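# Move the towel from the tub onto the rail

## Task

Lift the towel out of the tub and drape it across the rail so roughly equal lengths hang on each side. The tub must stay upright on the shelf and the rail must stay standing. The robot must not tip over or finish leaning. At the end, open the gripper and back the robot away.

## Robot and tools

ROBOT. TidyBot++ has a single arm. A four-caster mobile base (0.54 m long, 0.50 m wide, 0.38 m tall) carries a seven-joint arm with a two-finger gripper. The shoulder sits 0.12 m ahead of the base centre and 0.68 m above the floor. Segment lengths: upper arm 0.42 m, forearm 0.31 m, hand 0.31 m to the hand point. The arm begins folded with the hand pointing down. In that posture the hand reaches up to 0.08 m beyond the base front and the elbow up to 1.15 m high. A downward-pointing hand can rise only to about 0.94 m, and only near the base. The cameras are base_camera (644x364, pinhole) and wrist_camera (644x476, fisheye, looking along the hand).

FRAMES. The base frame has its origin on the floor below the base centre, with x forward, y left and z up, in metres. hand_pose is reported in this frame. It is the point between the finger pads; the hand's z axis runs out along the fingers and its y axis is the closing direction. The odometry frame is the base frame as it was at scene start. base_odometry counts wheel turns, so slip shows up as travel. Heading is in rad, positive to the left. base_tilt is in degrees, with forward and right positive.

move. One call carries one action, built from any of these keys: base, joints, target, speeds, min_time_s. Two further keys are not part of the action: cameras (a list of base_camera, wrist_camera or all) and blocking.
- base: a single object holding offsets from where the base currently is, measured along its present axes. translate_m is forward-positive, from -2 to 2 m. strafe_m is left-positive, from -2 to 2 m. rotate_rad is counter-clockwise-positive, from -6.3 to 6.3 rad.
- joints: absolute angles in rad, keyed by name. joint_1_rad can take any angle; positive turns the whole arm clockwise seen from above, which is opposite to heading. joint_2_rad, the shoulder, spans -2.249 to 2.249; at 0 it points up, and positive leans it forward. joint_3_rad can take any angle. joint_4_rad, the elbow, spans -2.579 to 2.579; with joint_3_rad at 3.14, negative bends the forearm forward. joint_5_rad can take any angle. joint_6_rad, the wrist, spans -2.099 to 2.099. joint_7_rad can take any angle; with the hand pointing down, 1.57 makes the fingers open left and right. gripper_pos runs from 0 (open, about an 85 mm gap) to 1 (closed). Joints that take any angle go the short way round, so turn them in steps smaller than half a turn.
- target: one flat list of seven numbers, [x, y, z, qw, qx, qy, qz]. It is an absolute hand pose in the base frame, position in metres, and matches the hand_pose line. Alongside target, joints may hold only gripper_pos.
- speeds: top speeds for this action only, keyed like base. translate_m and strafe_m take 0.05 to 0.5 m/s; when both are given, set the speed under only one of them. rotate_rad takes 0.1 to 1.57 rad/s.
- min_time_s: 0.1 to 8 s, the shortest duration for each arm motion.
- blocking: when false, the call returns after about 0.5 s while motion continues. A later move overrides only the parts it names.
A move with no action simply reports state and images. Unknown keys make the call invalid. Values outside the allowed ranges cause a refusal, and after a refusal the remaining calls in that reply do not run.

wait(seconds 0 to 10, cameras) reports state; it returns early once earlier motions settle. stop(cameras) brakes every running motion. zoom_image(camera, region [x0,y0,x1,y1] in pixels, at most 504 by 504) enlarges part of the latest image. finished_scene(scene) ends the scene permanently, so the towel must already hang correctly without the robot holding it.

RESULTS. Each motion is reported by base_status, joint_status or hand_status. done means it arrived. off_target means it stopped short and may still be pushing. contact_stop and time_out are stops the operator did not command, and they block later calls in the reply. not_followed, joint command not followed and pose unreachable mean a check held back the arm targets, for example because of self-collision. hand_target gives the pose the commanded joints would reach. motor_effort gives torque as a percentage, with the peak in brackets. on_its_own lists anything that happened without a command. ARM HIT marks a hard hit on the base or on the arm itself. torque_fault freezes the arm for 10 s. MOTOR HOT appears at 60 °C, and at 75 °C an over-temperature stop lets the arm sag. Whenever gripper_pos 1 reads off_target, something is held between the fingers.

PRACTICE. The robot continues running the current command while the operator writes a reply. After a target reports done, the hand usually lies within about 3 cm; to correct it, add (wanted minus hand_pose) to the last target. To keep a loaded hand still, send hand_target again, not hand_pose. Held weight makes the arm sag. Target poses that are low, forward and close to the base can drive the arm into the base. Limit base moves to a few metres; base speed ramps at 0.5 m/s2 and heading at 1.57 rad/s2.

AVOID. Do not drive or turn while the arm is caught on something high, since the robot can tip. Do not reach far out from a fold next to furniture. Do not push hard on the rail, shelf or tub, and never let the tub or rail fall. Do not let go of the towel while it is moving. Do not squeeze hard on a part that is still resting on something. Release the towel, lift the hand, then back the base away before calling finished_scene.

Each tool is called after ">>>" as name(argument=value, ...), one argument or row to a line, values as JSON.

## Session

>>> move(
)

Scene clock: 0.00 s.
Motor temperatures (°C): [26 26 27 29 32 34 38]
base_odometry: x=+0.000 y=+0.000 heading=+0.000
base_tilt: forward=+0.0 right=-0.3
base_status: not commanded
joint_positions: joint_1_rad=-0.009 joint_2_rad=-0.343 joint_3_rad=+3.098 joint_4_rad=-2.501 joint_5_rad=-0.008 joint_6_rad=-0.842 joint_7_rad=+1.566 gripper_pos=+0.000
joint_status: not commanded
motor_effort: joint_1_rad=-1 joint_2_rad=-1 joint_3_rad=+0 joint_4_rad=+13 joint_5_rad=+0 joint_6_rad=+1 joint_7_rad=-1
hand_pose: x=+0.2820 y=+0.0102 z=+0.5952 quat_wxyz=(+0.002, +0.997, +0.021, +0.070) (m; base frame)
hand_target: x=+0.2822 y=+0.0102 z=+0.5954 quat_wxyz=(+0.002, +0.997, +0.021, +0.070) (m; base frame)
hand_status: not commanded
pictures: base_camera, wrist_camera

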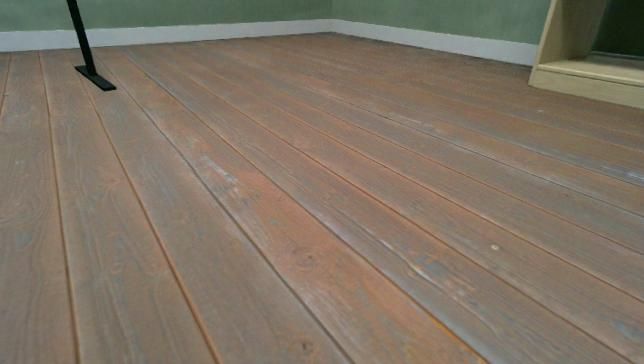

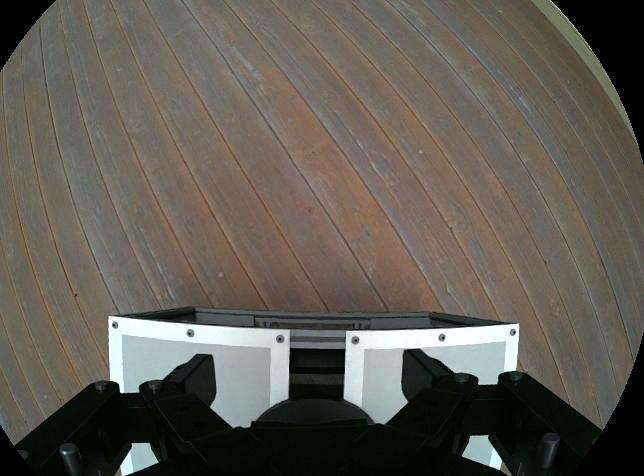

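>>> move(
  joints={"joint_6_rad": 0.55, "gripper_pos": 0.4},
  min_time_s=2,
  cameras=["wrist_camera"],
)

>>> move(
  base={"rotate_rad": -0.7},
  cameras=["all"],
)

Scene clock: 10.40 s.
move: done
base_odometry: x=+0.000 y=+0.000 heading=+0.000
base_tilt: forward=+0.1 right=-0.2
base_status: not commanded
joint_positions: joint_1_rad=-0.009 joint_2_rad=-0.343 joint_3_rad=+3.098 joint_4_rad=-2.501 joint_5_rad=-0.008 joint_6_rad=+0.456 joint_7_rad=+1.566 gripper_pos=+0.400
joint_status: all done
motor_effort: joint_1_rad=-1(1) joint_2_rad=-5(5) joint_3_rad=+0(1) joint_4_rad=+17(17) joint_5_rad=+0(1) joint_6_rad=+8(9) joint_7_rad=-1(1)
hand_pose: x=+0.5467 y=+0.0246 z=+0.8625 quat_wxyz=(-0.014, +0.752, +0.018, +0.659) (m; base frame)
hand_target: x=+0.5492 y=+0.0250 z=+0.8917 quat_wxyz=(-0.015, +0.720, +0.018, +0.693) (m; base frame)
hand_status: not commanded
pictures: wrist_camera

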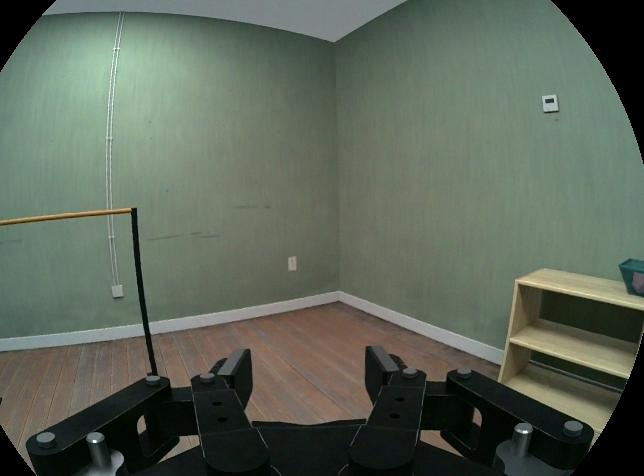

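Scene clock: 12.03 s.
move: done
base_odometry: x=+0.000 y=+0.000 heading=-0.700
base_tilt: forward=+0.0 right=-0.3
base_status: done
joint_positions: joint_1_rad=-0.009 joint_2_rad=-0.343 joint_3_rad=+3.098 joint_4_rad=-2.501 joint_5_rad=-0.008 joint_6_rad=+0.458 joint_7_rad=+1.566 gripper_pos=+0.400
joint_status: not commanded
motor_effort: joint_1_rad=-1(2) joint_2_rad=-5(5) joint_3_rad=+1(2) joint_4_rad=+17(17) joint_5_rad=+0(1) joint_6_rad=+8(9) joint_7_rad=-1(1)
hand_pose: x=+0.5468 y=+0.0246 z=+0.8629 quat_wxyz=(-0.014, +0.752, +0.018, +0.659) (m; base frame)
hand_target: x=+0.5492 y=+0.0250 z=+0.8917 quat_wxyz=(-0.015, +0.720, +0.018, +0.693) (m; base frame)
hand_status: not commanded
pictures: base_camera, wrist_camera

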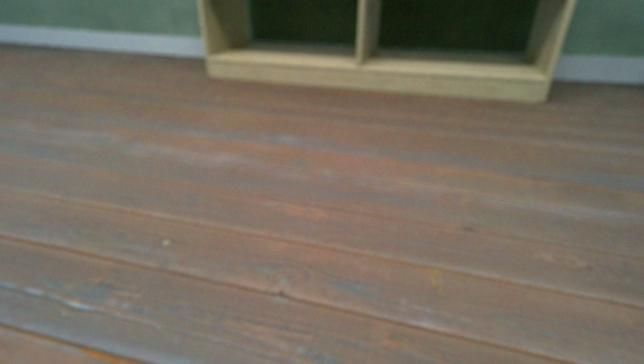

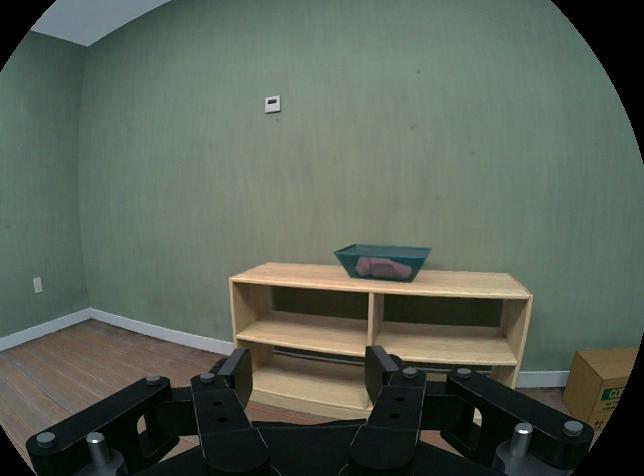

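>>> move(
  base={"rotate_rad": -0.311},
)

>>> move(
  base={"translate_m": 0.8, "strafe_m": 0.3},
  speeds={"translate_m": 0.35},
  cameras=["all"],
)

Scene clock: 50.83 s.
move: done
base_odometry: x=+0.000 y=+0.000 heading=-1.010
base_tilt: forward=+0.0 right=-0.2
base_status: done
joint_positions: joint_1_rad=-0.009 joint_2_rad=-0.343 joint_3_rad=+3.098 joint_4_rad=-2.501 joint_5_rad=-0.008 joint_6_rad=+0.458 joint_7_rad=+1.566 gripper_pos=+0.400
joint_status: not commanded
motor_effort: joint_1_rad=-1(2) joint_2_rad=-5(5) joint_3_rad=+0(1) joint_4_rad=+17(17) joint_5_rad=+0(1) joint_6_rad=+9(9) joint_7_rad=+0(1)
hand_pose: x=+0.5468 y=+0.0246 z=+0.8630 quat_wxyz=(-0.014, +0.751, +0.018, +0.659) (m; base frame)
hand_target: x=+0.5492 y=+0.0250 z=+0.8917 quat_wxyz=(-0.015, +0.720, +0.018, +0.693) (m; base frame)
hand_status: not commanded
pictures: none

Scene clock: 54.23 s.
move: done
base_odometry: x=+0.680 y=-0.518 heading=-1.011
base_tilt: forward=+0.1 right=-0.3
base_status: done
joint_positions: joint_1_rad=-0.009 joint_2_rad=-0.343 joint_3_rad=+3.098 joint_4_rad=-2.501 joint_5_rad=-0.008 joint_6_rad=+0.460 joint_7_rad=+1.566 gripper_pos=+0.400
joint_status: not commanded
motor_effort: joint_1_rad=-1(1) joint_2_rad=-5(7) joint_3_rad=+0(1) joint_4_rad=+18(18) joint_5_rad=+1(1) joint_6_rad=+9(9) joint_7_rad=-1(2)
hand_pose: x=+0.5468 y=+0.0246 z=+0.8639 quat_wxyz=(-0.014, +0.751, +0.018, +0.660) (m; base frame)
hand_target: x=+0.5492 y=+0.0250 z=+0.8917 quat_wxyz=(-0.015, +0.720, +0.018, +0.693) (m; base frame)
hand_status: not commanded
pictures: base_camera, wrist_camera

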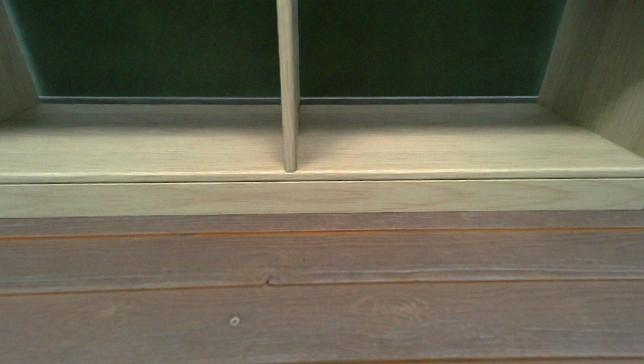

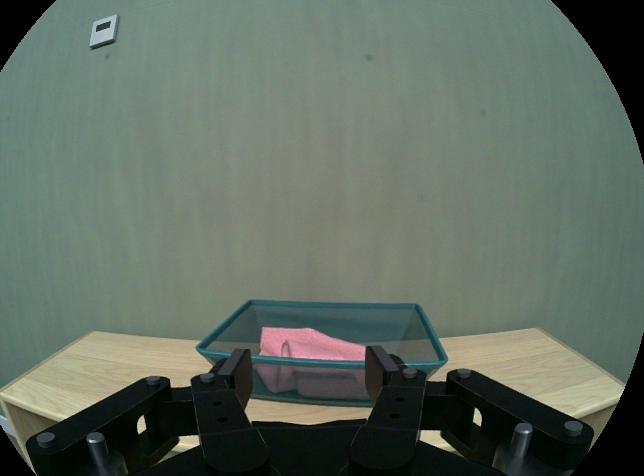

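>>> move(
  joints={"joint_1_rad": 0.0, "joint_2_rad": 0.05, "joint_3_rad": 3.14, "joint_4_rad": -1.15, "joint_5_rad": 0.0, "joint_6_rad": -2.0, "joint_7_rad": 1.57},
  min_time_s=3,
)

>>> move(
  base={"translate_m": 0.36, "rotate_rad": 0.02},
  speeds={"translate_m": 0.15},
  cameras=["all"],
)

Scene clock: 94.13 s.
move: done
base_odometry: x=+0.680 y=-0.518 heading=-1.011
base_tilt: forward=+0.1 right=-0.3
base_status: not commanded
joint_positions: joint_1_rad=-0.009 joint_2_rad=+0.016 joint_3_rad=+3.115 joint_4_rad=-1.173 joint_5_rad=-0.008 joint_6_rad=-1.928 joint_7_rad=+1.566 gripper_pos=+0.400
joint_status: all done
motor_effort: joint_1_rad=-1(1) joint_2_rad=-13(14) joint_3_rad=+0(2) joint_4_rad=+14(19) joint_5_rad=+0(1) joint_6_rad=+0(9) joint_7_rad=-1(2)
hand_pose: x=+0.4246 y=+0.0146 z=+0.9083 quat_wxyz=(-0.004, +1.000, +0.017, +0.012) (m; base frame)
hand_target: x=+0.4148 y=+0.0018 z=+0.9052 quat_wxyz=(+0.000, +1.000, +0.000, -0.029) (m; base frame)
hand_status: not commanded
pictures: none

Scene clock: 97.17 s.
move: done
base_odometry: x=+0.871 y=-0.823 heading=-0.990
base_tilt: forward=+0.1 right=-0.3
base_status: done
joint_positions: joint_1_rad=-0.009 joint_2_rad=+0.033 joint_3_rad=+3.119 joint_4_rad=-1.172 joint_5_rad=-0.008 joint_6_rad=-1.935 joint_7_rad=+1.566 gripper_pos=+0.400
joint_status: not commanded
motor_effort: joint_1_rad=-1(2) joint_2_rad=-13(16) joint_3_rad=-1(2) joint_4_rad=+14(14) joint_5_rad=+0(1) joint_6_rad=+0(1) joint_7_rad=-1(2)
hand_pose: x=+0.4262 y=+0.0132 z=+0.9035 quat_wxyz=(-0.004, +1.000, +0.015, +0.001) (m; base frame)
hand_target: x=+0.4148 y=+0.0018 z=+0.9052 quat_wxyz=(+0.000, +1.000, +0.000, -0.029) (m; base frame)
hand_status: not commanded
pictures: base_camera, wrist_camera

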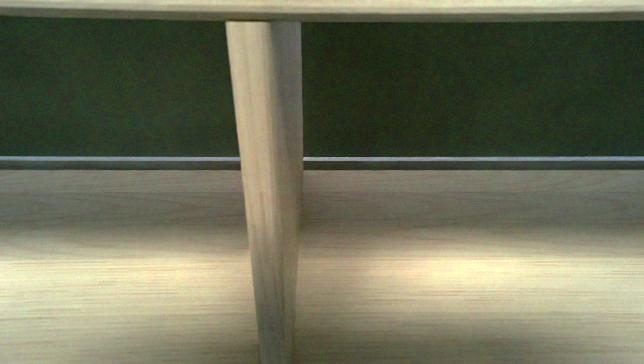

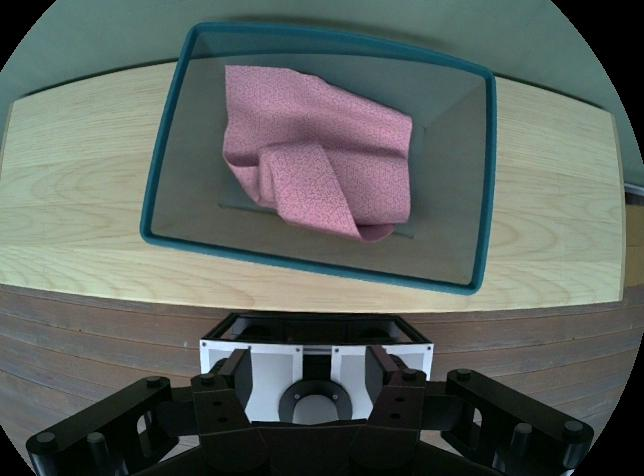

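>>> zoom_image(
  camera="wrist_camera",
  region=[140, 10, 500, 300],
)

Scaled by 1.400.

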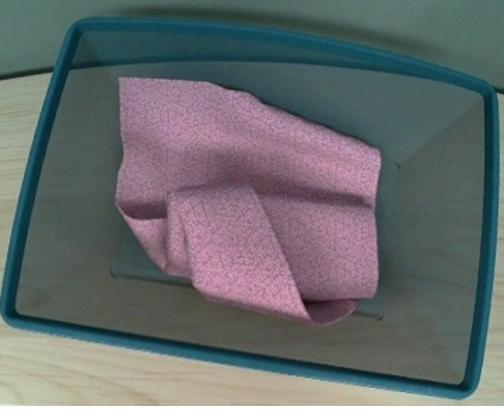

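>>> move(
  joints={"joint_1_rad": -0.07, "joint_2_rad": 0.40, "joint_3_rad": 3.16, "joint_4_rad": -1.056, "joint_5_rad": 0.0, "joint_6_rad": -1.61, "joint_7_rad": 1.99, "gripper_pos": 0},
  min_time_s=4,
  cameras=["wrist_camera"],
)

>>> zoom_image(
  camera="wrist_camera",
  region=[60, 60, 560, 476],
)

Scene clock: 198.13 s.
move: done
base_odometry: x=+0.871 y=-0.823 heading=-0.990
base_tilt: forward=+0.1 right=-0.2
base_status: not commanded
joint_positions: joint_1_rad=-0.046 joint_2_rad=+0.361 joint_3_rad=+3.135 joint_4_rad=-1.081 joint_5_rad=-0.008 joint_6_rad=-1.681 joint_7_rad=+1.921 gripper_pos=+0.000
joint_status: all done
motor_effort: joint_1_rad=-1(2) joint_2_rad=-24(26) joint_3_rad=+0(2) joint_4_rad=+15(16) joint_5_rad=+0(1) joint_6_rad=+0(2) joint_7_rad=-1(2)
hand_pose: x=+0.5843 y=+0.0278 z=+0.8049 quat_wxyz=(-0.004, +0.980, +0.200, +0.010) (m; base frame)
hand_target: x=+0.6180 y=+0.0287 z=+0.7949 quat_wxyz=(+0.010, +0.972, +0.234, +0.037) (m; base frame)
hand_status: not commanded
pictures: wrist_camera

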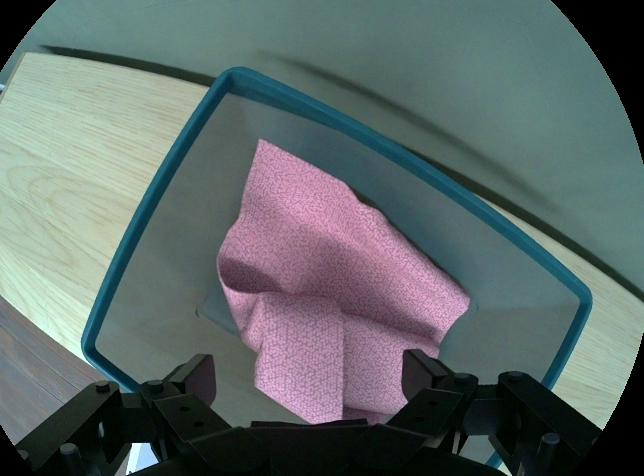

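Scaled by 1.008.

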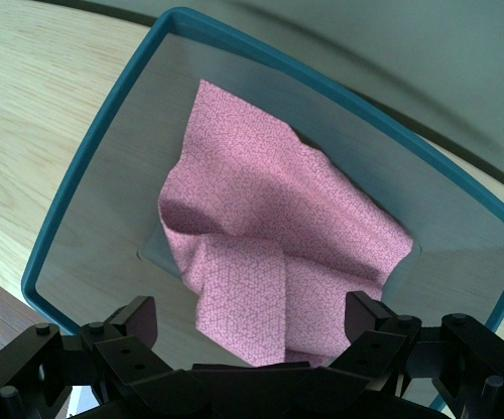

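>>> move(
  joints={"joint_1_rad": -0.065, "joint_2_rad": 0.40, "joint_3_rad": 3.16, "joint_4_rad": -1.50, "joint_5_rad": 0.0, "joint_6_rad": -1.215, "joint_7_rad": 2.0, "gripper_pos": 0},
  min_time_s=4,
  cameras=["wrist_camera"],
)

>>> zoom_image(
  camera="wrist_camera",
  region=[100, 140, 520, 476],
)

Scene clock: 271.80 s.
move: done
base_odometry: x=+0.871 y=-0.823 heading=-0.990
base_tilt: forward=+0.0 right=-0.2
base_status: not commanded
joint_positions: joint_1_rad=-0.046 joint_2_rad=+0.361 joint_3_rad=+3.135 joint_4_rad=-1.485 joint_5_rad=-0.008 joint_6_rad=-1.287 joint_7_rad=+1.931 gripper_pos=+0.000
joint_status: all done
motor_effort: joint_1_rad=-1(2) joint_2_rad=-24(26) joint_3_rad=-1(2) joint_4_rad=+14(16) joint_5_rad=+0(1) joint_6_rad=+0(1) joint_7_rad=-1(2)
hand_pose: x=+0.5719 y=+0.0274 z=+0.6788 quat_wxyz=(-0.004, +0.979, +0.204, +0.005) (m; base frame)
hand_target: x=+0.5882 y=+0.0237 z=+0.6565 quat_wxyz=(+0.006, +0.972, +0.236, +0.012) (m; base frame)
hand_status: not commanded
pictures: wrist_camera

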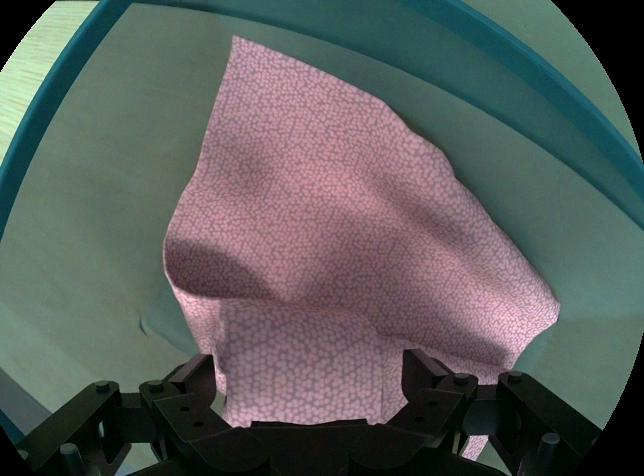

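Scaled by 1.200.

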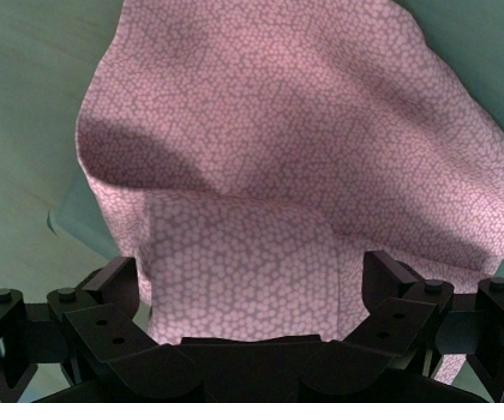

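>>> move(
  joints={"joint_2_rad": 0.425, "joint_4_rad": -1.52, "joint_6_rad": -1.185},
  min_time_s=2,
  cameras=["wrist_camera"],
)

>>> move(
  joints={"gripper_pos": 1.0},
  cameras=["wrist_camera"],
)

>>> zoom_image(
  camera="wrist_camera",
  region=[100, 140, 520, 476],
)

Scene clock: 290.43 s.
move: done
base_odometry: x=+0.871 y=-0.823 heading=-0.990
base_tilt: forward=+0.1 right=-0.2
base_status: not commanded
joint_positions: joint_1_rad=-0.046 joint_2_rad=+0.381 joint_3_rad=+3.135 joint_4_rad=-1.503 joint_5_rad=-0.008 joint_6_rad=-1.255 joint_7_rad=+1.931 gripper_pos=+0.000
joint_status: all done
motor_effort: joint_1_rad=-1(1) joint_2_rad=-24(25) joint_3_rad=+0(1) joint_4_rad=+14(15) joint_5_rad=+0(1) joint_6_rad=+0(1) joint_7_rad=-1(1)
hand_pose: x=+0.5745 y=+0.0275 z=+0.6645 quat_wxyz=(-0.005, +0.979, +0.204, +0.002) (m; base frame)
hand_target: x=+0.5883 y=+0.0237 z=+0.6389 quat_wxyz=(+0.005, +0.972, +0.236, +0.005) (m; base frame)
hand_status: not commanded
pictures: wrist_camera

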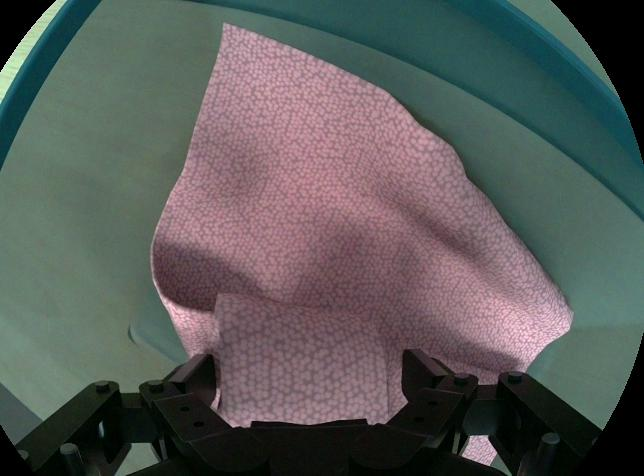

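Scene clock: 291.53 s.
move: done
base_odometry: x=+0.871 y=-0.823 heading=-0.990
base_tilt: forward=+0.1 right=-0.3
base_status: not commanded
joint_positions: joint_1_rad=-0.046 joint_2_rad=+0.381 joint_3_rad=+3.137 joint_4_rad=-1.503 joint_5_rad=-0.008 joint_6_rad=-1.255 joint_7_rad=+1.931 gripper_pos=+0.978
joint_status: all done
motor_effort: joint_1_rad=-1(1) joint_2_rad=-24(25) joint_3_rad=-1(1) joint_4_rad=+14(14) joint_5_rad=+0(1) joint_6_rad=+0(1) joint_7_rad=-1(1)
hand_pose: x=+0.5747 y=+0.0268 z=+0.6645 quat_wxyz=(-0.004, +0.979, +0.203, +0.002) (m; base frame)
hand_target: x=+0.5883 y=+0.0237 z=+0.6389 quat_wxyz=(+0.005, +0.972, +0.236, +0.005) (m; base frame)
hand_status: not commanded
pictures: wrist_camera

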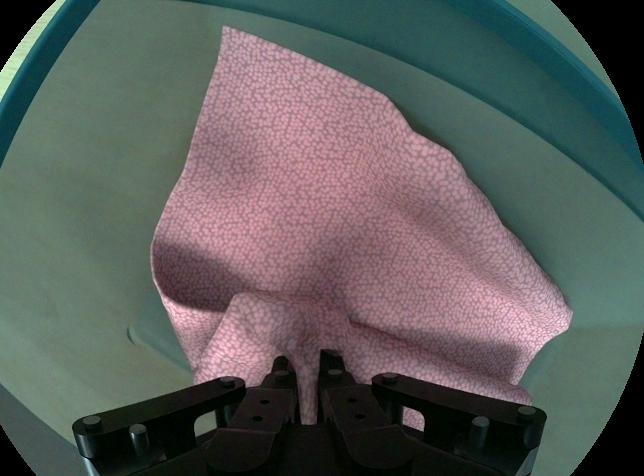

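Scaled by 1.200.

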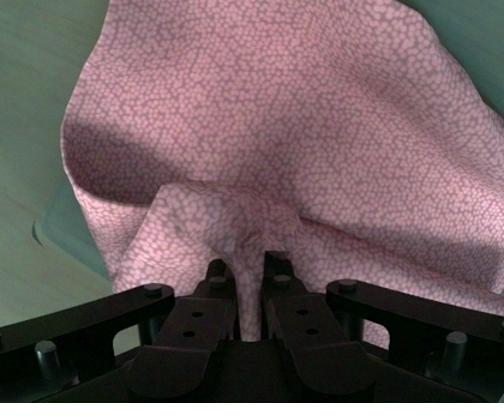

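>>> move(
  joints={"joint_2_rad": 0.425, "joint_4_rad": -0.86, "joint_6_rad": -1.95},
  min_time_s=5,
  cameras=["wrist_camera"],
)

Scene clock: 310.03 s.
move: done
base_odometry: x=+0.871 y=-0.823 heading=-0.990
base_tilt: forward=+0.1 right=-0.3
base_status: not commanded
joint_positions: joint_1_rad=-0.046 joint_2_rad=+0.384 joint_3_rad=+3.137 joint_4_rad=-0.884 joint_5_rad=-0.008 joint_6_rad=-1.878 joint_7_rad=+1.932 gripper_pos=+0.978
joint_status: all done
motor_effort: joint_1_rad=-1(1) joint_2_rad=-25(27) joint_3_rad=-1(1) joint_4_rad=+15(17) joint_5_rad=+0(1) joint_6_rad=+0(1) joint_7_rad=-1(1)
hand_pose: x=+0.5744 y=+0.0264 z=+0.8542 quat_wxyz=(-0.005, +0.979, +0.205, -0.002) (m; base frame)
hand_target: x=+0.5646 y=+0.0241 z=+0.8438 quat_wxyz=(-0.005, +0.971, +0.236, -0.047) (m; base frame)
hand_status: not commanded
pictures: wrist_camera

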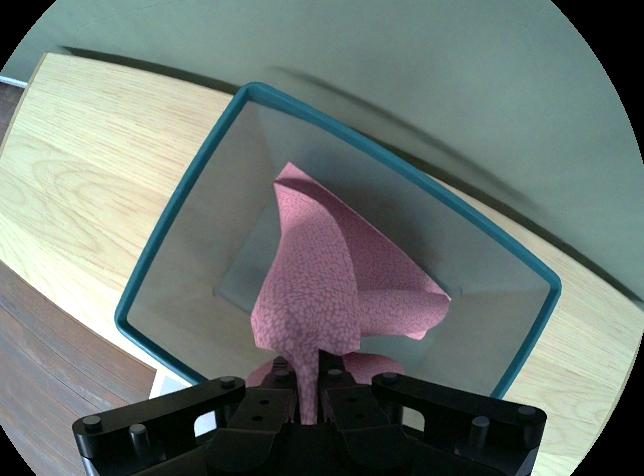

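>>> move(
  joints={"joint_2_rad": -0.05, "joint_4_rad": -0.99, "joint_6_rad": -1.37},
  min_time_s=5,
)

>>> move(
  joints={"joint_2_rad": -0.07, "joint_4_rad": -0.66, "joint_6_rad": -1.2},
  min_time_s=4,
  cameras=["wrist_camera"],
)

>>> move(
  joints={"joint_2_rad": 0.02, "joint_4_rad": -0.52, "joint_6_rad": -0.69},
  min_time_s=4,
  cameras=["all"],
)

Scene clock: 326.13 s.
move: done
base_odometry: x=+0.871 y=-0.823 heading=-0.990
base_tilt: forward=+0.1 right=-0.3
base_status: not commanded
joint_positions: joint_1_rad=-0.046 joint_2_rad=-0.020 joint_3_rad=+3.137 joint_4_rad=-0.977 joint_5_rad=-0.008 joint_6_rad=-1.461 joint_7_rad=+1.932 gripper_pos=+0.978
joint_status: all done
motor_effort: joint_1_rad=-1(1) joint_2_rad=-14(26) joint_3_rad=+0(1) joint_4_rad=+16(17) joint_5_rad=+0(1) joint_6_rad=+6(6) joint_7_rad=-1(2)
hand_pose: x=+0.5731 y=+0.0269 z=+1.0502 quat_wxyz=(+0.051, +0.915, +0.192, +0.350) (m; base frame)
hand_target: x=+0.5816 y=+0.0226 z=+1.0777 quat_wxyz=(+0.076, +0.889, +0.215, +0.397) (m; base frame)
hand_status: not commanded
pictures: none

Scene clock: 330.43 s.
move: done
base_odometry: x=+0.871 y=-0.823 heading=-0.990
base_tilt: forward=+0.1 right=-0.2
base_status: not commanded
joint_positions: joint_1_rad=-0.046 joint_2_rad=-0.038 joint_3_rad=+3.137 joint_4_rad=-0.687 joint_5_rad=-0.008 joint_6_rad=-1.297 joint_7_rad=+1.932 gripper_pos=+0.978
joint_status: all done
motor_effort: joint_1_rad=-1(1) joint_2_rad=-11(15) joint_3_rad=+0(1) joint_4_rad=+14(17) joint_5_rad=+0(1) joint_6_rad=+8(10) joint_7_rad=+0(1)
hand_pose: x=+0.5817 y=+0.0274 z=+1.2387 quat_wxyz=(+0.083, +0.809, +0.170, +0.557) (m; base frame)
hand_target: x=+0.5680 y=+0.0215 z=+1.2951 quat_wxyz=(+0.118, +0.758, +0.183, +0.614) (m; base frame)
hand_status: not commanded
pictures: wrist_camera

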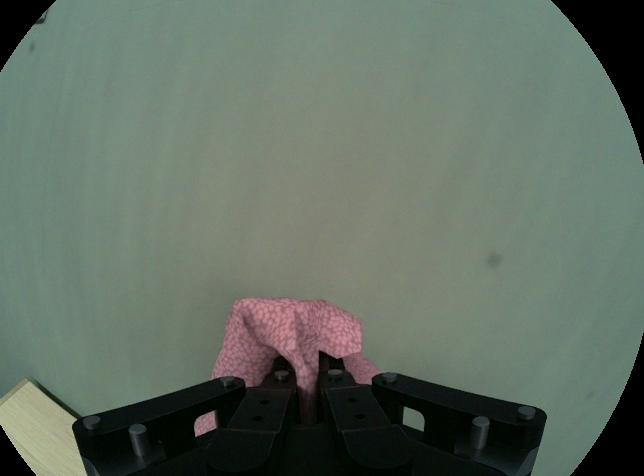

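Scene clock: 334.73 s.
move: done
base_odometry: x=+0.871 y=-0.823 heading=-0.990
base_tilt: forward=+0.1 right=-0.3
base_status: not commanded
joint_positions: joint_1_rad=-0.046 joint_2_rad=-0.008 joint_3_rad=+3.137 joint_4_rad=-0.547 joint_5_rad=-0.008 joint_6_rad=-0.790 joint_7_rad=+1.932 gripper_pos=+0.978
joint_status: all done
motor_effort: joint_1_rad=-1(1) joint_2_rad=-11(13) joint_3_rad=+0(1) joint_4_rad=+13(15) joint_5_rad=+0(1) joint_6_rad=+9(10) joint_7_rad=-1(1)
hand_pose: x=+0.5781 y=+0.0265 z=+1.4470 quat_wxyz=(+0.118, +0.604, +0.126, +0.778) (m; base frame)
hand_target: x=+0.5821 y=+0.0232 z=+1.4761 quat_wxyz=(+0.155, +0.561, +0.136, +0.802) (m; base frame)
hand_status: not commanded
pictures: base_camera, wrist_camera

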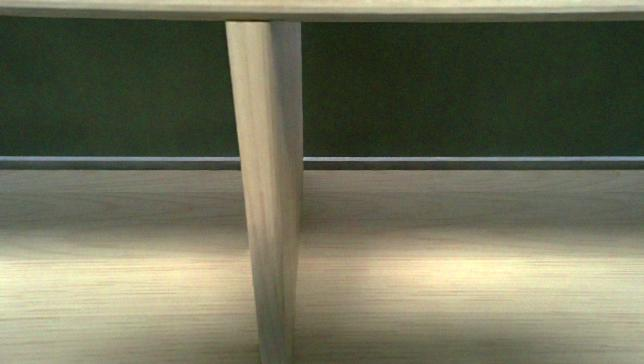

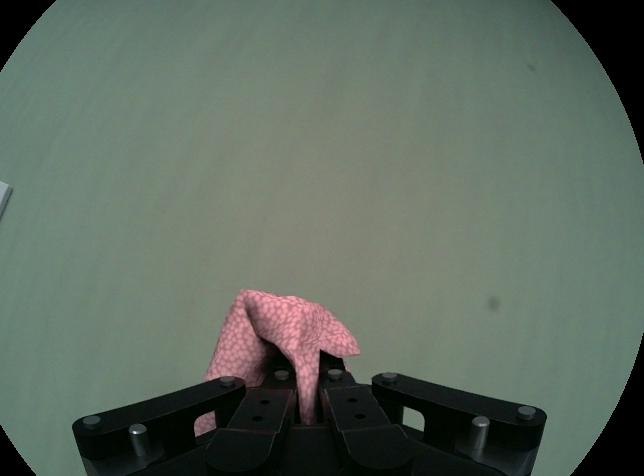

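>>> move(
  base={"translate_m": -0.6},
  speeds={"translate_m": 0.2},
  cameras=["all"],
)

>>> move(
  joints={"joint_1_rad": 0.03, "joint_2_rad": -0.29, "joint_3_rad": 3.14, "joint_4_rad": -2.13, "joint_6_rad": 0.37, "joint_7_rad": 1.53},
  min_time_s=5,
)

>>> move(
  base={"rotate_rad": 1.74},
  speeds={"rotate_rad": 0.6},
  cameras=["all"],
)

Scene clock: 350.10 s.
move: done
base_odometry: x=+0.542 y=-0.321 heading=-0.990
base_tilt: forward=+0.0 right=-0.2
base_status: done
joint_positions: joint_1_rad=-0.047 joint_2_rad=+0.011 joint_3_rad=+3.139 joint_4_rad=-0.539 joint_5_rad=-0.008 joint_6_rad=-0.786 joint_7_rad=+1.932 gripper_pos=+0.978
joint_status: not commanded
motor_effort: joint_1_rad=-1(1) joint_2_rad=-12(16) joint_3_rad=+0(1) joint_4_rad=+13(14) joint_5_rad=+0(1) joint_6_rad=+9(10) joint_7_rad=-1(1)
hand_pose: x=+0.5900 y=+0.0263 z=+1.4431 quat_wxyz=(+0.118, +0.606, +0.127, +0.776) (m; base frame)
hand_target: x=+0.5821 y=+0.0232 z=+1.4761 quat_wxyz=(+0.155, +0.561, +0.136, +0.802) (m; base frame)
hand_status: not commanded
pictures: base_camera, wrist_camera

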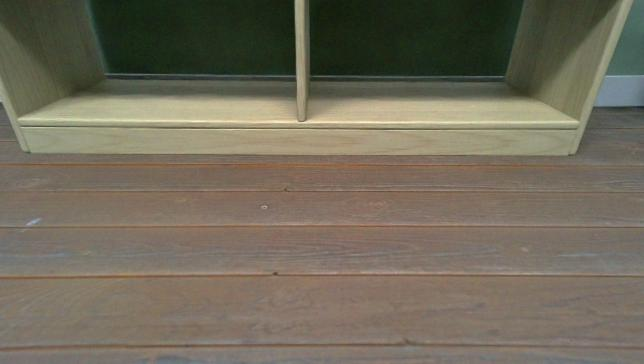

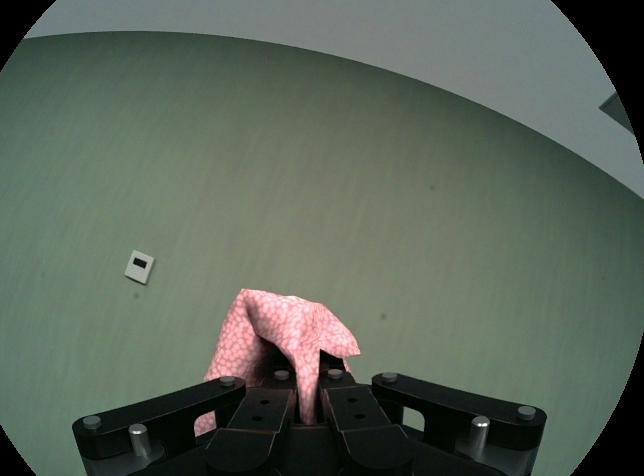

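Scene clock: 355.67 s.
move: done
base_odometry: x=+0.542 y=-0.321 heading=-0.990
base_tilt: forward=+0.1 right=-0.2
base_status: not commanded
joint_positions: joint_1_rad=+0.006 joint_2_rad=-0.256 joint_3_rad=+3.139 joint_4_rad=-2.121 joint_5_rad=-0.008 joint_6_rad=+0.269 joint_7_rad=+1.599 gripper_pos=+0.978
joint_status: all done
motor_effort: joint_1_rad=-1(2) joint_2_rad=-10(16) joint_3_rad=+0(2) joint_4_rad=+20(21) joint_5_rad=+1(1) joint_6_rad=+9(10) joint_7_rad=-1(3)
hand_pose: x=+0.6245 y=-0.0010 z=+0.9901 quat_wxyz=(+0.009, +0.716, +0.006, +0.698) (m; base frame)
hand_target: x=+0.6113 y=-0.0125 z=+1.0327 quat_wxyz=(-0.004, +0.670, -0.023, +0.742) (m; base frame)
hand_status: not commanded
pictures: none

Scene clock: 359.23 s.
move: done
base_odometry: x=+0.542 y=-0.321 heading=+0.749
base_tilt: forward=+0.0 right=-0.3
base_status: done
joint_positions: joint_1_rad=+0.014 joint_2_rad=-0.257 joint_3_rad=+3.139 joint_4_rad=-2.121 joint_5_rad=-0.008 joint_6_rad=+0.271 joint_7_rad=+1.599 gripper_pos=+0.978
joint_status: not commanded
motor_effort: joint_1_rad=-1(2) joint_2_rad=-10(10) joint_3_rad=+0(2) joint_4_rad=+19(20) joint_5_rad=+0(1) joint_6_rad=+9(10) joint_7_rad=-1(1)
hand_pose: x=+0.6242 y=-0.0054 z=+0.9910 quat_wxyz=(+0.012, +0.715, +0.002, +0.699) (m; base frame)
hand_target: x=+0.6113 y=-0.0125 z=+1.0327 quat_wxyz=(-0.004, +0.670, -0.023, +0.742) (m; base frame)
hand_status: not commanded
pictures: base_camera, wrist_camera

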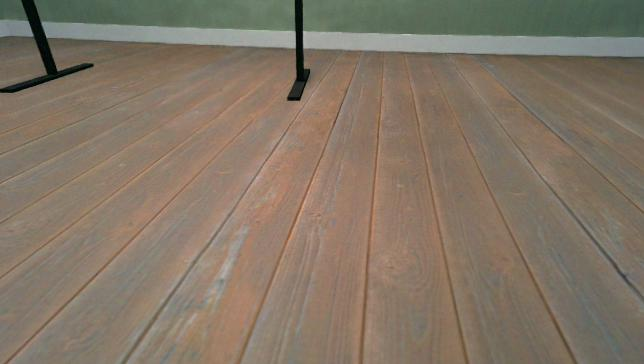

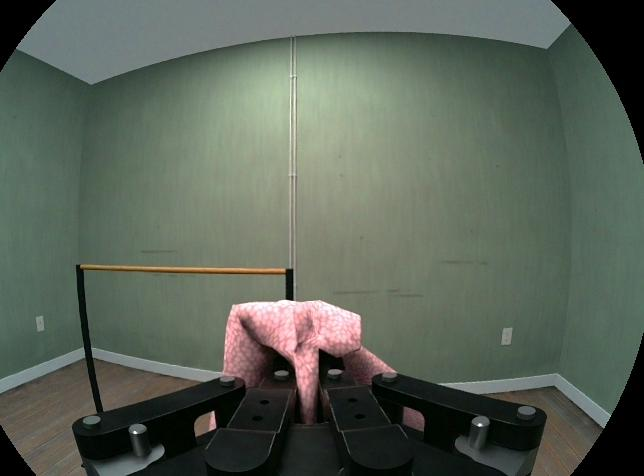

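>>> move(
  base={"rotate_rad": -0.085},
  joints={"joint_1_rad": 0.0, "joint_2_rad": 0.29, "joint_4_rad": -2.5, "joint_6_rad": 1.25},
  min_time_s=5,
  cameras=["base_camera"],
)

>>> move(
  base={"translate_m": 0.55, "strafe_m": 0.69},
  speeds={"translate_m": 0.25},
  cameras=["all"],
)

Scene clock: 376.83 s.
move: done
base_odometry: x=+0.542 y=-0.321 heading=+0.665
base_tilt: forward=+0.1 right=-0.2
base_status: done
joint_positions: joint_1_rad=+0.019 joint_2_rad=+0.259 joint_3_rad=+3.140 joint_4_rad=-2.489 joint_5_rad=-0.008 joint_6_rad=+1.150 joint_7_rad=+1.598 gripper_pos=+0.978
joint_status: all done
motor_effort: joint_1_rad=-1(2) joint_2_rad=-18(19) joint_3_rad=+0(2) joint_4_rad=+11(20) joint_5_rad=+0(1) joint_6_rad=+9(10) joint_7_rad=-1(1)
hand_pose: x=+0.6585 y=-0.0107 z=+0.7895 quat_wxyz=(+0.017, +0.717, +0.000, +0.697) (m; base frame)
hand_target: x=+0.6587 y=+0.0021 z=+0.7994 quat_wxyz=(-0.015, +0.696, -0.014, +0.718) (m; base frame)
hand_status: not commanded
pictures: base_camera

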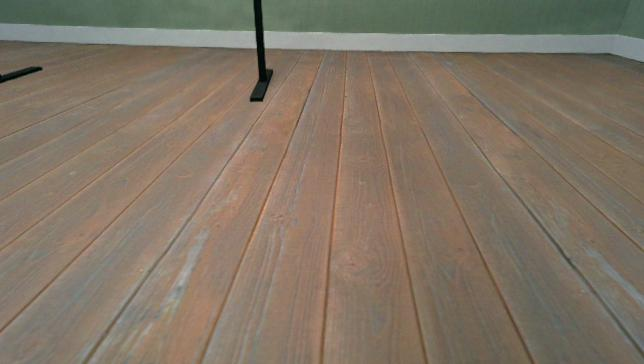

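Scene clock: 381.27 s.
move: done
base_odometry: x=+0.549 y=+0.561 heading=+0.665
base_tilt: forward=+0.0 right=-0.2
base_status: done
joint_positions: joint_1_rad=+0.015 joint_2_rad=+0.262 joint_3_rad=+3.140 joint_4_rad=-2.491 joint_5_rad=-0.008 joint_6_rad=+1.152 joint_7_rad=+1.598 gripper_pos=+0.978
joint_status: not commanded
motor_effort: joint_1_rad=+0(2) joint_2_rad=-18(19) joint_3_rad=+0(2) joint_4_rad=+11(12) joint_5_rad=+1(1) joint_6_rad=+9(10) joint_7_rad=-1(2)
hand_pose: x=+0.6581 y=-0.0085 z=+0.7879 quat_wxyz=(+0.016, +0.718, +0.001, +0.696) (m; base frame)
hand_target: x=+0.6587 y=+0.0021 z=+0.7994 quat_wxyz=(-0.015, +0.696, -0.014, +0.718) (m; base frame)
hand_status: not commanded
pictures: base_camera, wrist_camera

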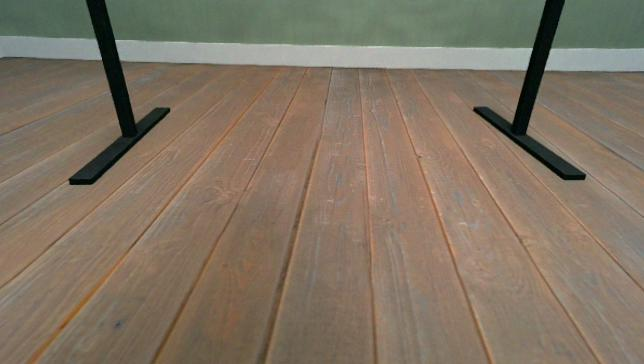

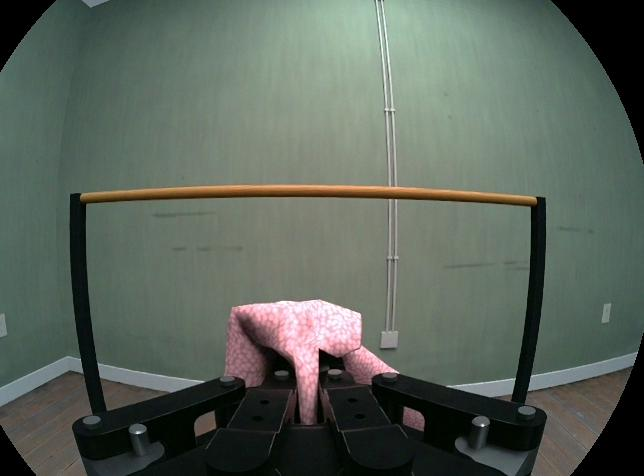

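>>> move(
  joints={"joint_2_rad": 0.70, "joint_4_rad": -2.43, "joint_6_rad": 1.625},
  min_time_s=4,
  cameras=["all"],
)

Scene clock: 397.63 s.
move: done
base_odometry: x=+0.549 y=+0.561 heading=+0.665
base_tilt: forward=+0.1 right=-0.3
base_status: not commanded
joint_positions: joint_1_rad=+0.015 joint_2_rad=+0.663 joint_3_rad=+3.140 joint_4_rad=-2.451 joint_5_rad=-0.008 joint_6_rad=+1.524 joint_7_rad=+1.598 gripper_pos=+0.978
joint_status: all done
motor_effort: joint_1_rad=-1(1) joint_2_rad=-25(26) joint_3_rad=-1(2) joint_4_rad=+5(11) joint_5_rad=+0(1) joint_6_rad=+9(10) joint_7_rad=-1(1)
hand_pose: x=+0.6977 y=-0.0094 z=+0.6929 quat_wxyz=(+0.017, +0.714, +0.002, +0.700) (m; base frame)
hand_target: x=+0.7043 y=+0.0020 z=+0.7098 quat_wxyz=(-0.016, +0.683, -0.014, +0.730) (m; base frame)
hand_status: not commanded
pictures: base_camera, wrist_camera

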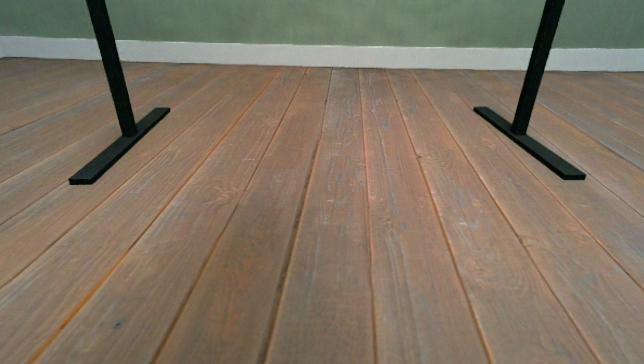

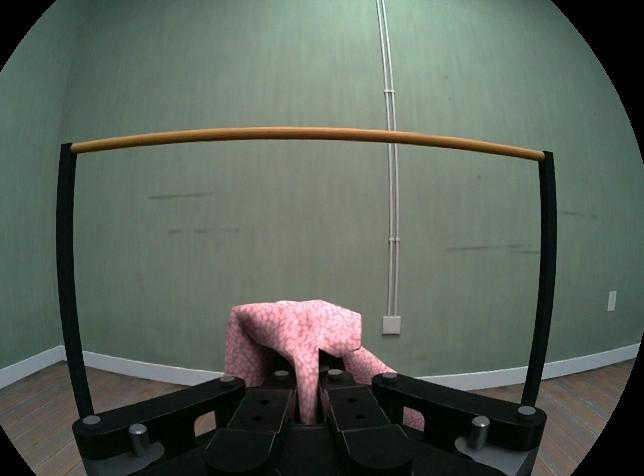

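>>> move(
  base={"rotate_rad": 0.023},
  joints={"joint_2_rad": 1.06, "joint_4_rad": -2.40, "joint_6_rad": 1.95},
  min_time_s=4,
  cameras=["all"],
)

Scene clock: 414.43 s.
move: done
base_odometry: x=+0.549 y=+0.561 heading=+0.688
base_tilt: forward=+0.1 right=-0.3
base_status: done
joint_positions: joint_1_rad=+0.008 joint_2_rad=+1.020 joint_3_rad=+3.140 joint_4_rad=-2.417 joint_5_rad=-0.008 joint_6_rad=+1.849 joint_7_rad=+1.598 gripper_pos=+0.978
joint_status: all done
motor_effort: joint_1_rad=-1(3) joint_2_rad=-27(29) joint_3_rad=-1(2) joint_4_rad=+1(6) joint_5_rad=+0(2) joint_6_rad=+9(10) joint_7_rad=-1(2)
hand_pose: x=+0.6972 y=-0.0055 z=+0.5959 quat_wxyz=(+0.016, +0.713, +0.005, +0.701) (m; base frame)
hand_target: x=+0.6983 y=+0.0019 z=+0.6079 quat_wxyz=(-0.016, +0.685, -0.014, +0.728) (m; base frame)
hand_status: not commanded
pictures: base_camera, wrist_camera

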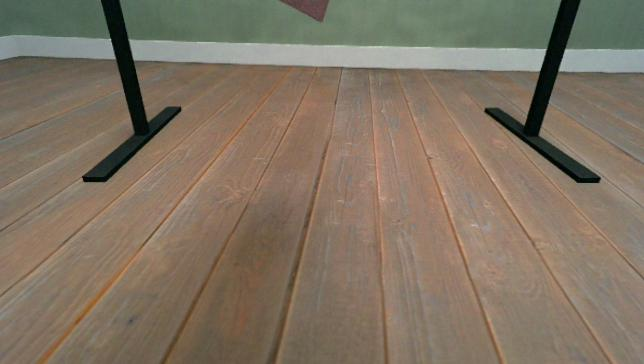

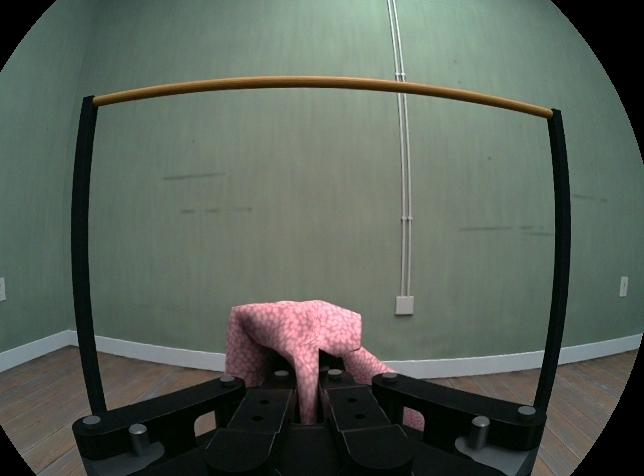

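>>> zoom_image(
  camera="wrist_camera",
  region=[190, 270, 450, 450],
)

>>> zoom_image(
  camera="base_camera",
  region=[220, 0, 400, 80],
)

Scaled by 1.938.

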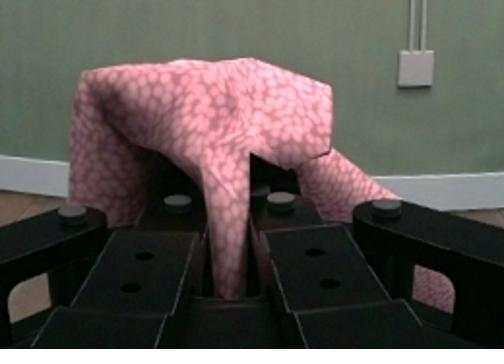

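Scaled by 2.800.

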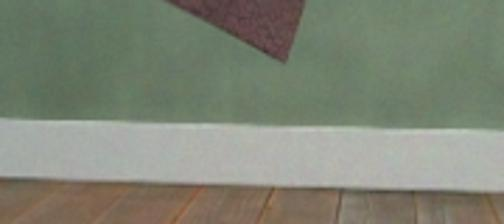

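>>> move(
  base={"translate_m": 0.28},
  speeds={"translate_m": 0.15},
  joints={"joint_1_rad": 0.0, "joint_2_rad": 0.22, "joint_4_rad": -2.5, "joint_6_rad": 1.08},
  min_time_s=4,
  cameras=["all"],
)

Scene clock: 432.83 s.
move: done
base_odometry: x=+0.766 y=+0.739 heading=+0.688
base_tilt: forward=+0.0 right=-0.3
base_status: done
joint_positions: joint_1_rad=+0.008 joint_2_rad=+0.253 joint_3_rad=+3.140 joint_4_rad=-2.488 joint_5_rad=-0.008 joint_6_rad=+1.147 joint_7_rad=+1.598 gripper_pos=+0.978
joint_status: all done
motor_effort: joint_1_rad=-1(2) joint_2_rad=-18(29) joint_3_rad=+0(2) joint_4_rad=+11(11) joint_5_rad=+1(1) joint_6_rad=+10(10) joint_7_rad=+0(1)
hand_pose: x=+0.6582 y=-0.0049 z=+0.7925 quat_wxyz=(+0.014, +0.715, +0.003, +0.699) (m; base frame)
hand_target: x=+0.6500 y=+0.0022 z=+0.7841 quat_wxyz=(-0.015, +0.731, -0.014, +0.682) (m; base frame)
hand_status: not commanded
pictures: base_camera, wrist_camera

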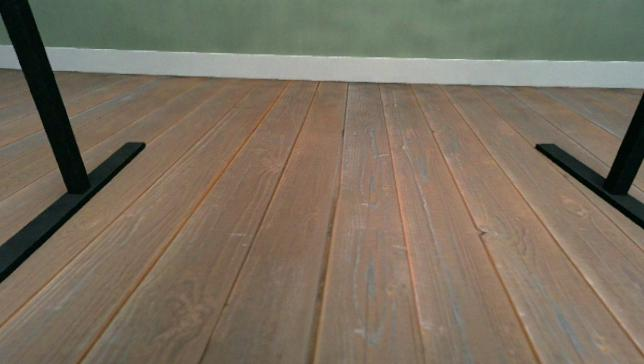

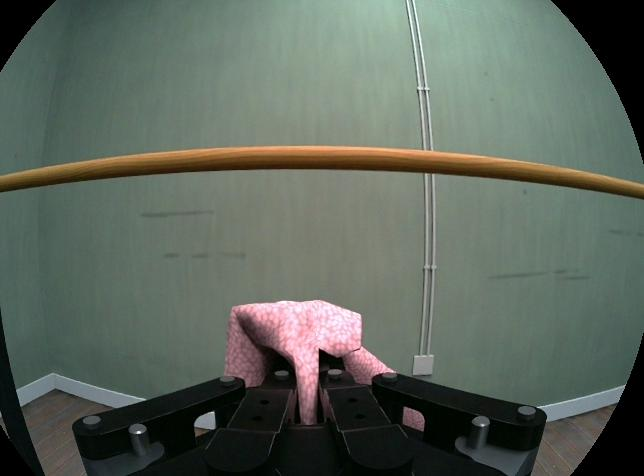

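>>> move(
  joints={"joint_2_rad": -0.29, "joint_4_rad": -2.10, "joint_6_rad": 0.19},
  min_time_s=4,
)

>>> move(
  joints={"joint_2_rad": 0.02, "joint_4_rad": -0.52, "joint_6_rad": -0.85},
  min_time_s=4,
)

>>> move(
  base={"translate_m": 0.305},
  speeds={"translate_m": 0.15},
  cameras=["all"],
)

Scene clock: 450.07 s.
move: done
base_odometry: x=+0.766 y=+0.739 heading=+0.688
base_tilt: forward=+0.0 right=-0.2
base_status: not commanded
joint_positions: joint_1_rad=+0.008 joint_2_rad=-0.262 joint_3_rad=+3.140 joint_4_rad=-2.130 joint_5_rad=-0.008 joint_6_rad=+0.256 joint_7_rad=+1.598 gripper_pos=+0.978
joint_status: all done
motor_effort: joint_1_rad=-1(1) joint_2_rad=-9(19) joint_3_rad=+1(2) joint_4_rad=+20(20) joint_5_rad=+1(1) joint_6_rad=+10(10) joint_7_rad=+0(1)
hand_pose: x=+0.6216 y=-0.0028 z=+0.9832 quat_wxyz=(+0.010, +0.722, +0.004, +0.692) (m; base frame)
hand_target: x=+0.6150 y=+0.0023 z=+0.9952 quat_wxyz=(-0.014, +0.724, -0.014, +0.689) (m; base frame)
hand_status: not commanded
pictures: none

Scene clock: 454.67 s.
move: done
base_odometry: x=+0.766 y=+0.739 heading=+0.688
base_tilt: forward=+0.1 right=-0.2
base_status: not commanded
joint_positions: joint_1_rad=+0.008 joint_2_rad=-0.007 joint_3_rad=+3.140 joint_4_rad=-0.544 joint_5_rad=-0.008 joint_6_rad=-0.784 joint_7_rad=+1.598 gripper_pos=+0.978
joint_status: all done
motor_effort: joint_1_rad=-1(1) joint_2_rad=-11(13) joint_3_rad=+0(1) joint_4_rad=+14(21) joint_5_rad=+0(1) joint_6_rad=+9(10) joint_7_rad=-1(1)
hand_pose: x=+0.5789 y=-0.0002 z=+1.4494 quat_wxyz=(+0.010, +0.614, +0.007, +0.789) (m; base frame)
hand_target: x=+0.5953 y=+0.0021 z=+1.4281 quat_wxyz=(-0.016, +0.640, -0.013, +0.768) (m; base frame)
hand_status: not commanded
pictures: none

Scene clock: 457.33 s.
move: done
base_odometry: x=+1.001 y=+0.933 heading=+0.688
base_tilt: forward=+0.1 right=-0.3
base_status: done
joint_positions: joint_1_rad=+0.008 joint_2_rad=+0.014 joint_3_rad=+3.140 joint_4_rad=-0.538 joint_5_rad=-0.008 joint_6_rad=-0.788 joint_7_rad=+1.598 gripper_pos=+0.978
joint_status: not commanded
motor_effort: joint_1_rad=-1(1) joint_2_rad=-13(16) joint_3_rad=+0(1) joint_4_rad=+13(15) joint_5_rad=+0(1) joint_6_rad=+9(10) joint_7_rad=-1(1)
hand_pose: x=+0.5930 y=-0.0003 z=+1.4414 quat_wxyz=(+0.010, +0.621, +0.007, +0.784) (m; base frame)
hand_target: x=+0.5953 y=+0.0021 z=+1.4281 quat_wxyz=(-0.016, +0.640, -0.013, +0.768) (m; base frame)
hand_status: not commanded
pictures: base_camera, wrist_camera

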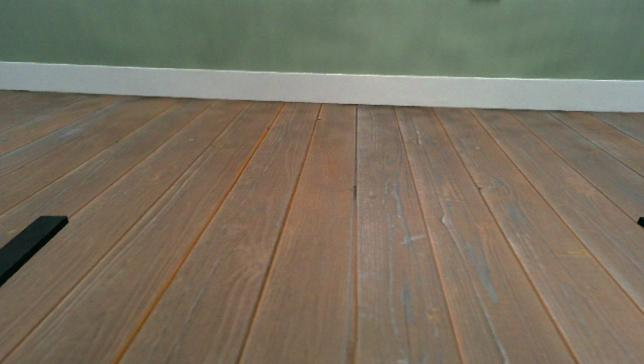

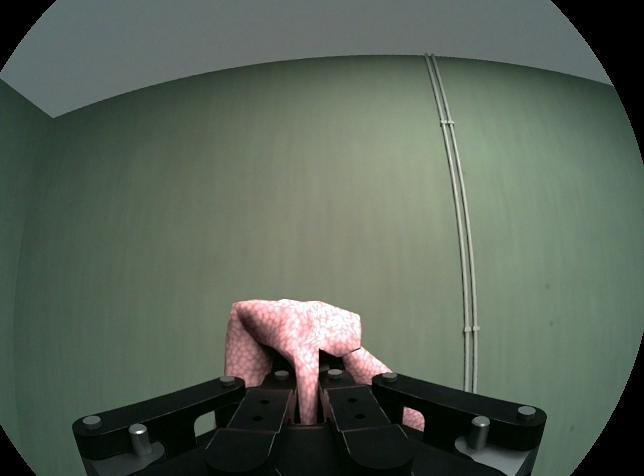

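>>> move(
  joints={"joint_2_rad": -0.17, "joint_4_rad": -1.83, "joint_6_rad": 0.11},
  min_time_s=6,
  cameras=["wrist_camera"],
)

Scene clock: 476.13 s.
move: done
base_odometry: x=+1.001 y=+0.933 heading=+0.688
base_tilt: forward=+0.1 right=-0.3
base_status: not commanded
joint_positions: joint_1_rad=+0.008 joint_2_rad=-0.133 joint_3_rad=+3.140 joint_4_rad=-1.821 joint_5_rad=-0.008 joint_6_rad=+0.010 joint_7_rad=+1.598 gripper_pos=+0.978
joint_status: all done
motor_effort: joint_1_rad=-1(1) joint_2_rad=-14(17) joint_3_rad=+0(1) joint_4_rad=+20(22) joint_5_rad=+0(1) joint_6_rad=+9(10) joint_7_rad=-1(1)
hand_pose: x=+0.6847 y=-0.0027 z=+1.0291 quat_wxyz=(+0.009, +0.744, +0.005, +0.668) (m; base frame)
hand_target: x=+0.6721 y=+0.0023 z=+1.0750 quat_wxyz=(-0.015, +0.700, -0.014, +0.714) (m; base frame)
hand_status: not commanded
pictures: wrist_camera

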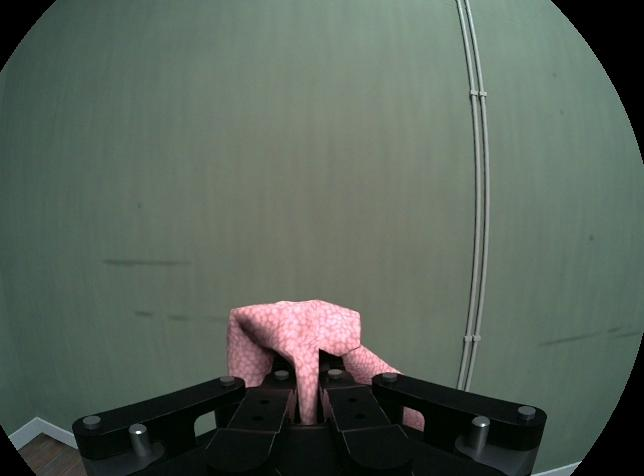

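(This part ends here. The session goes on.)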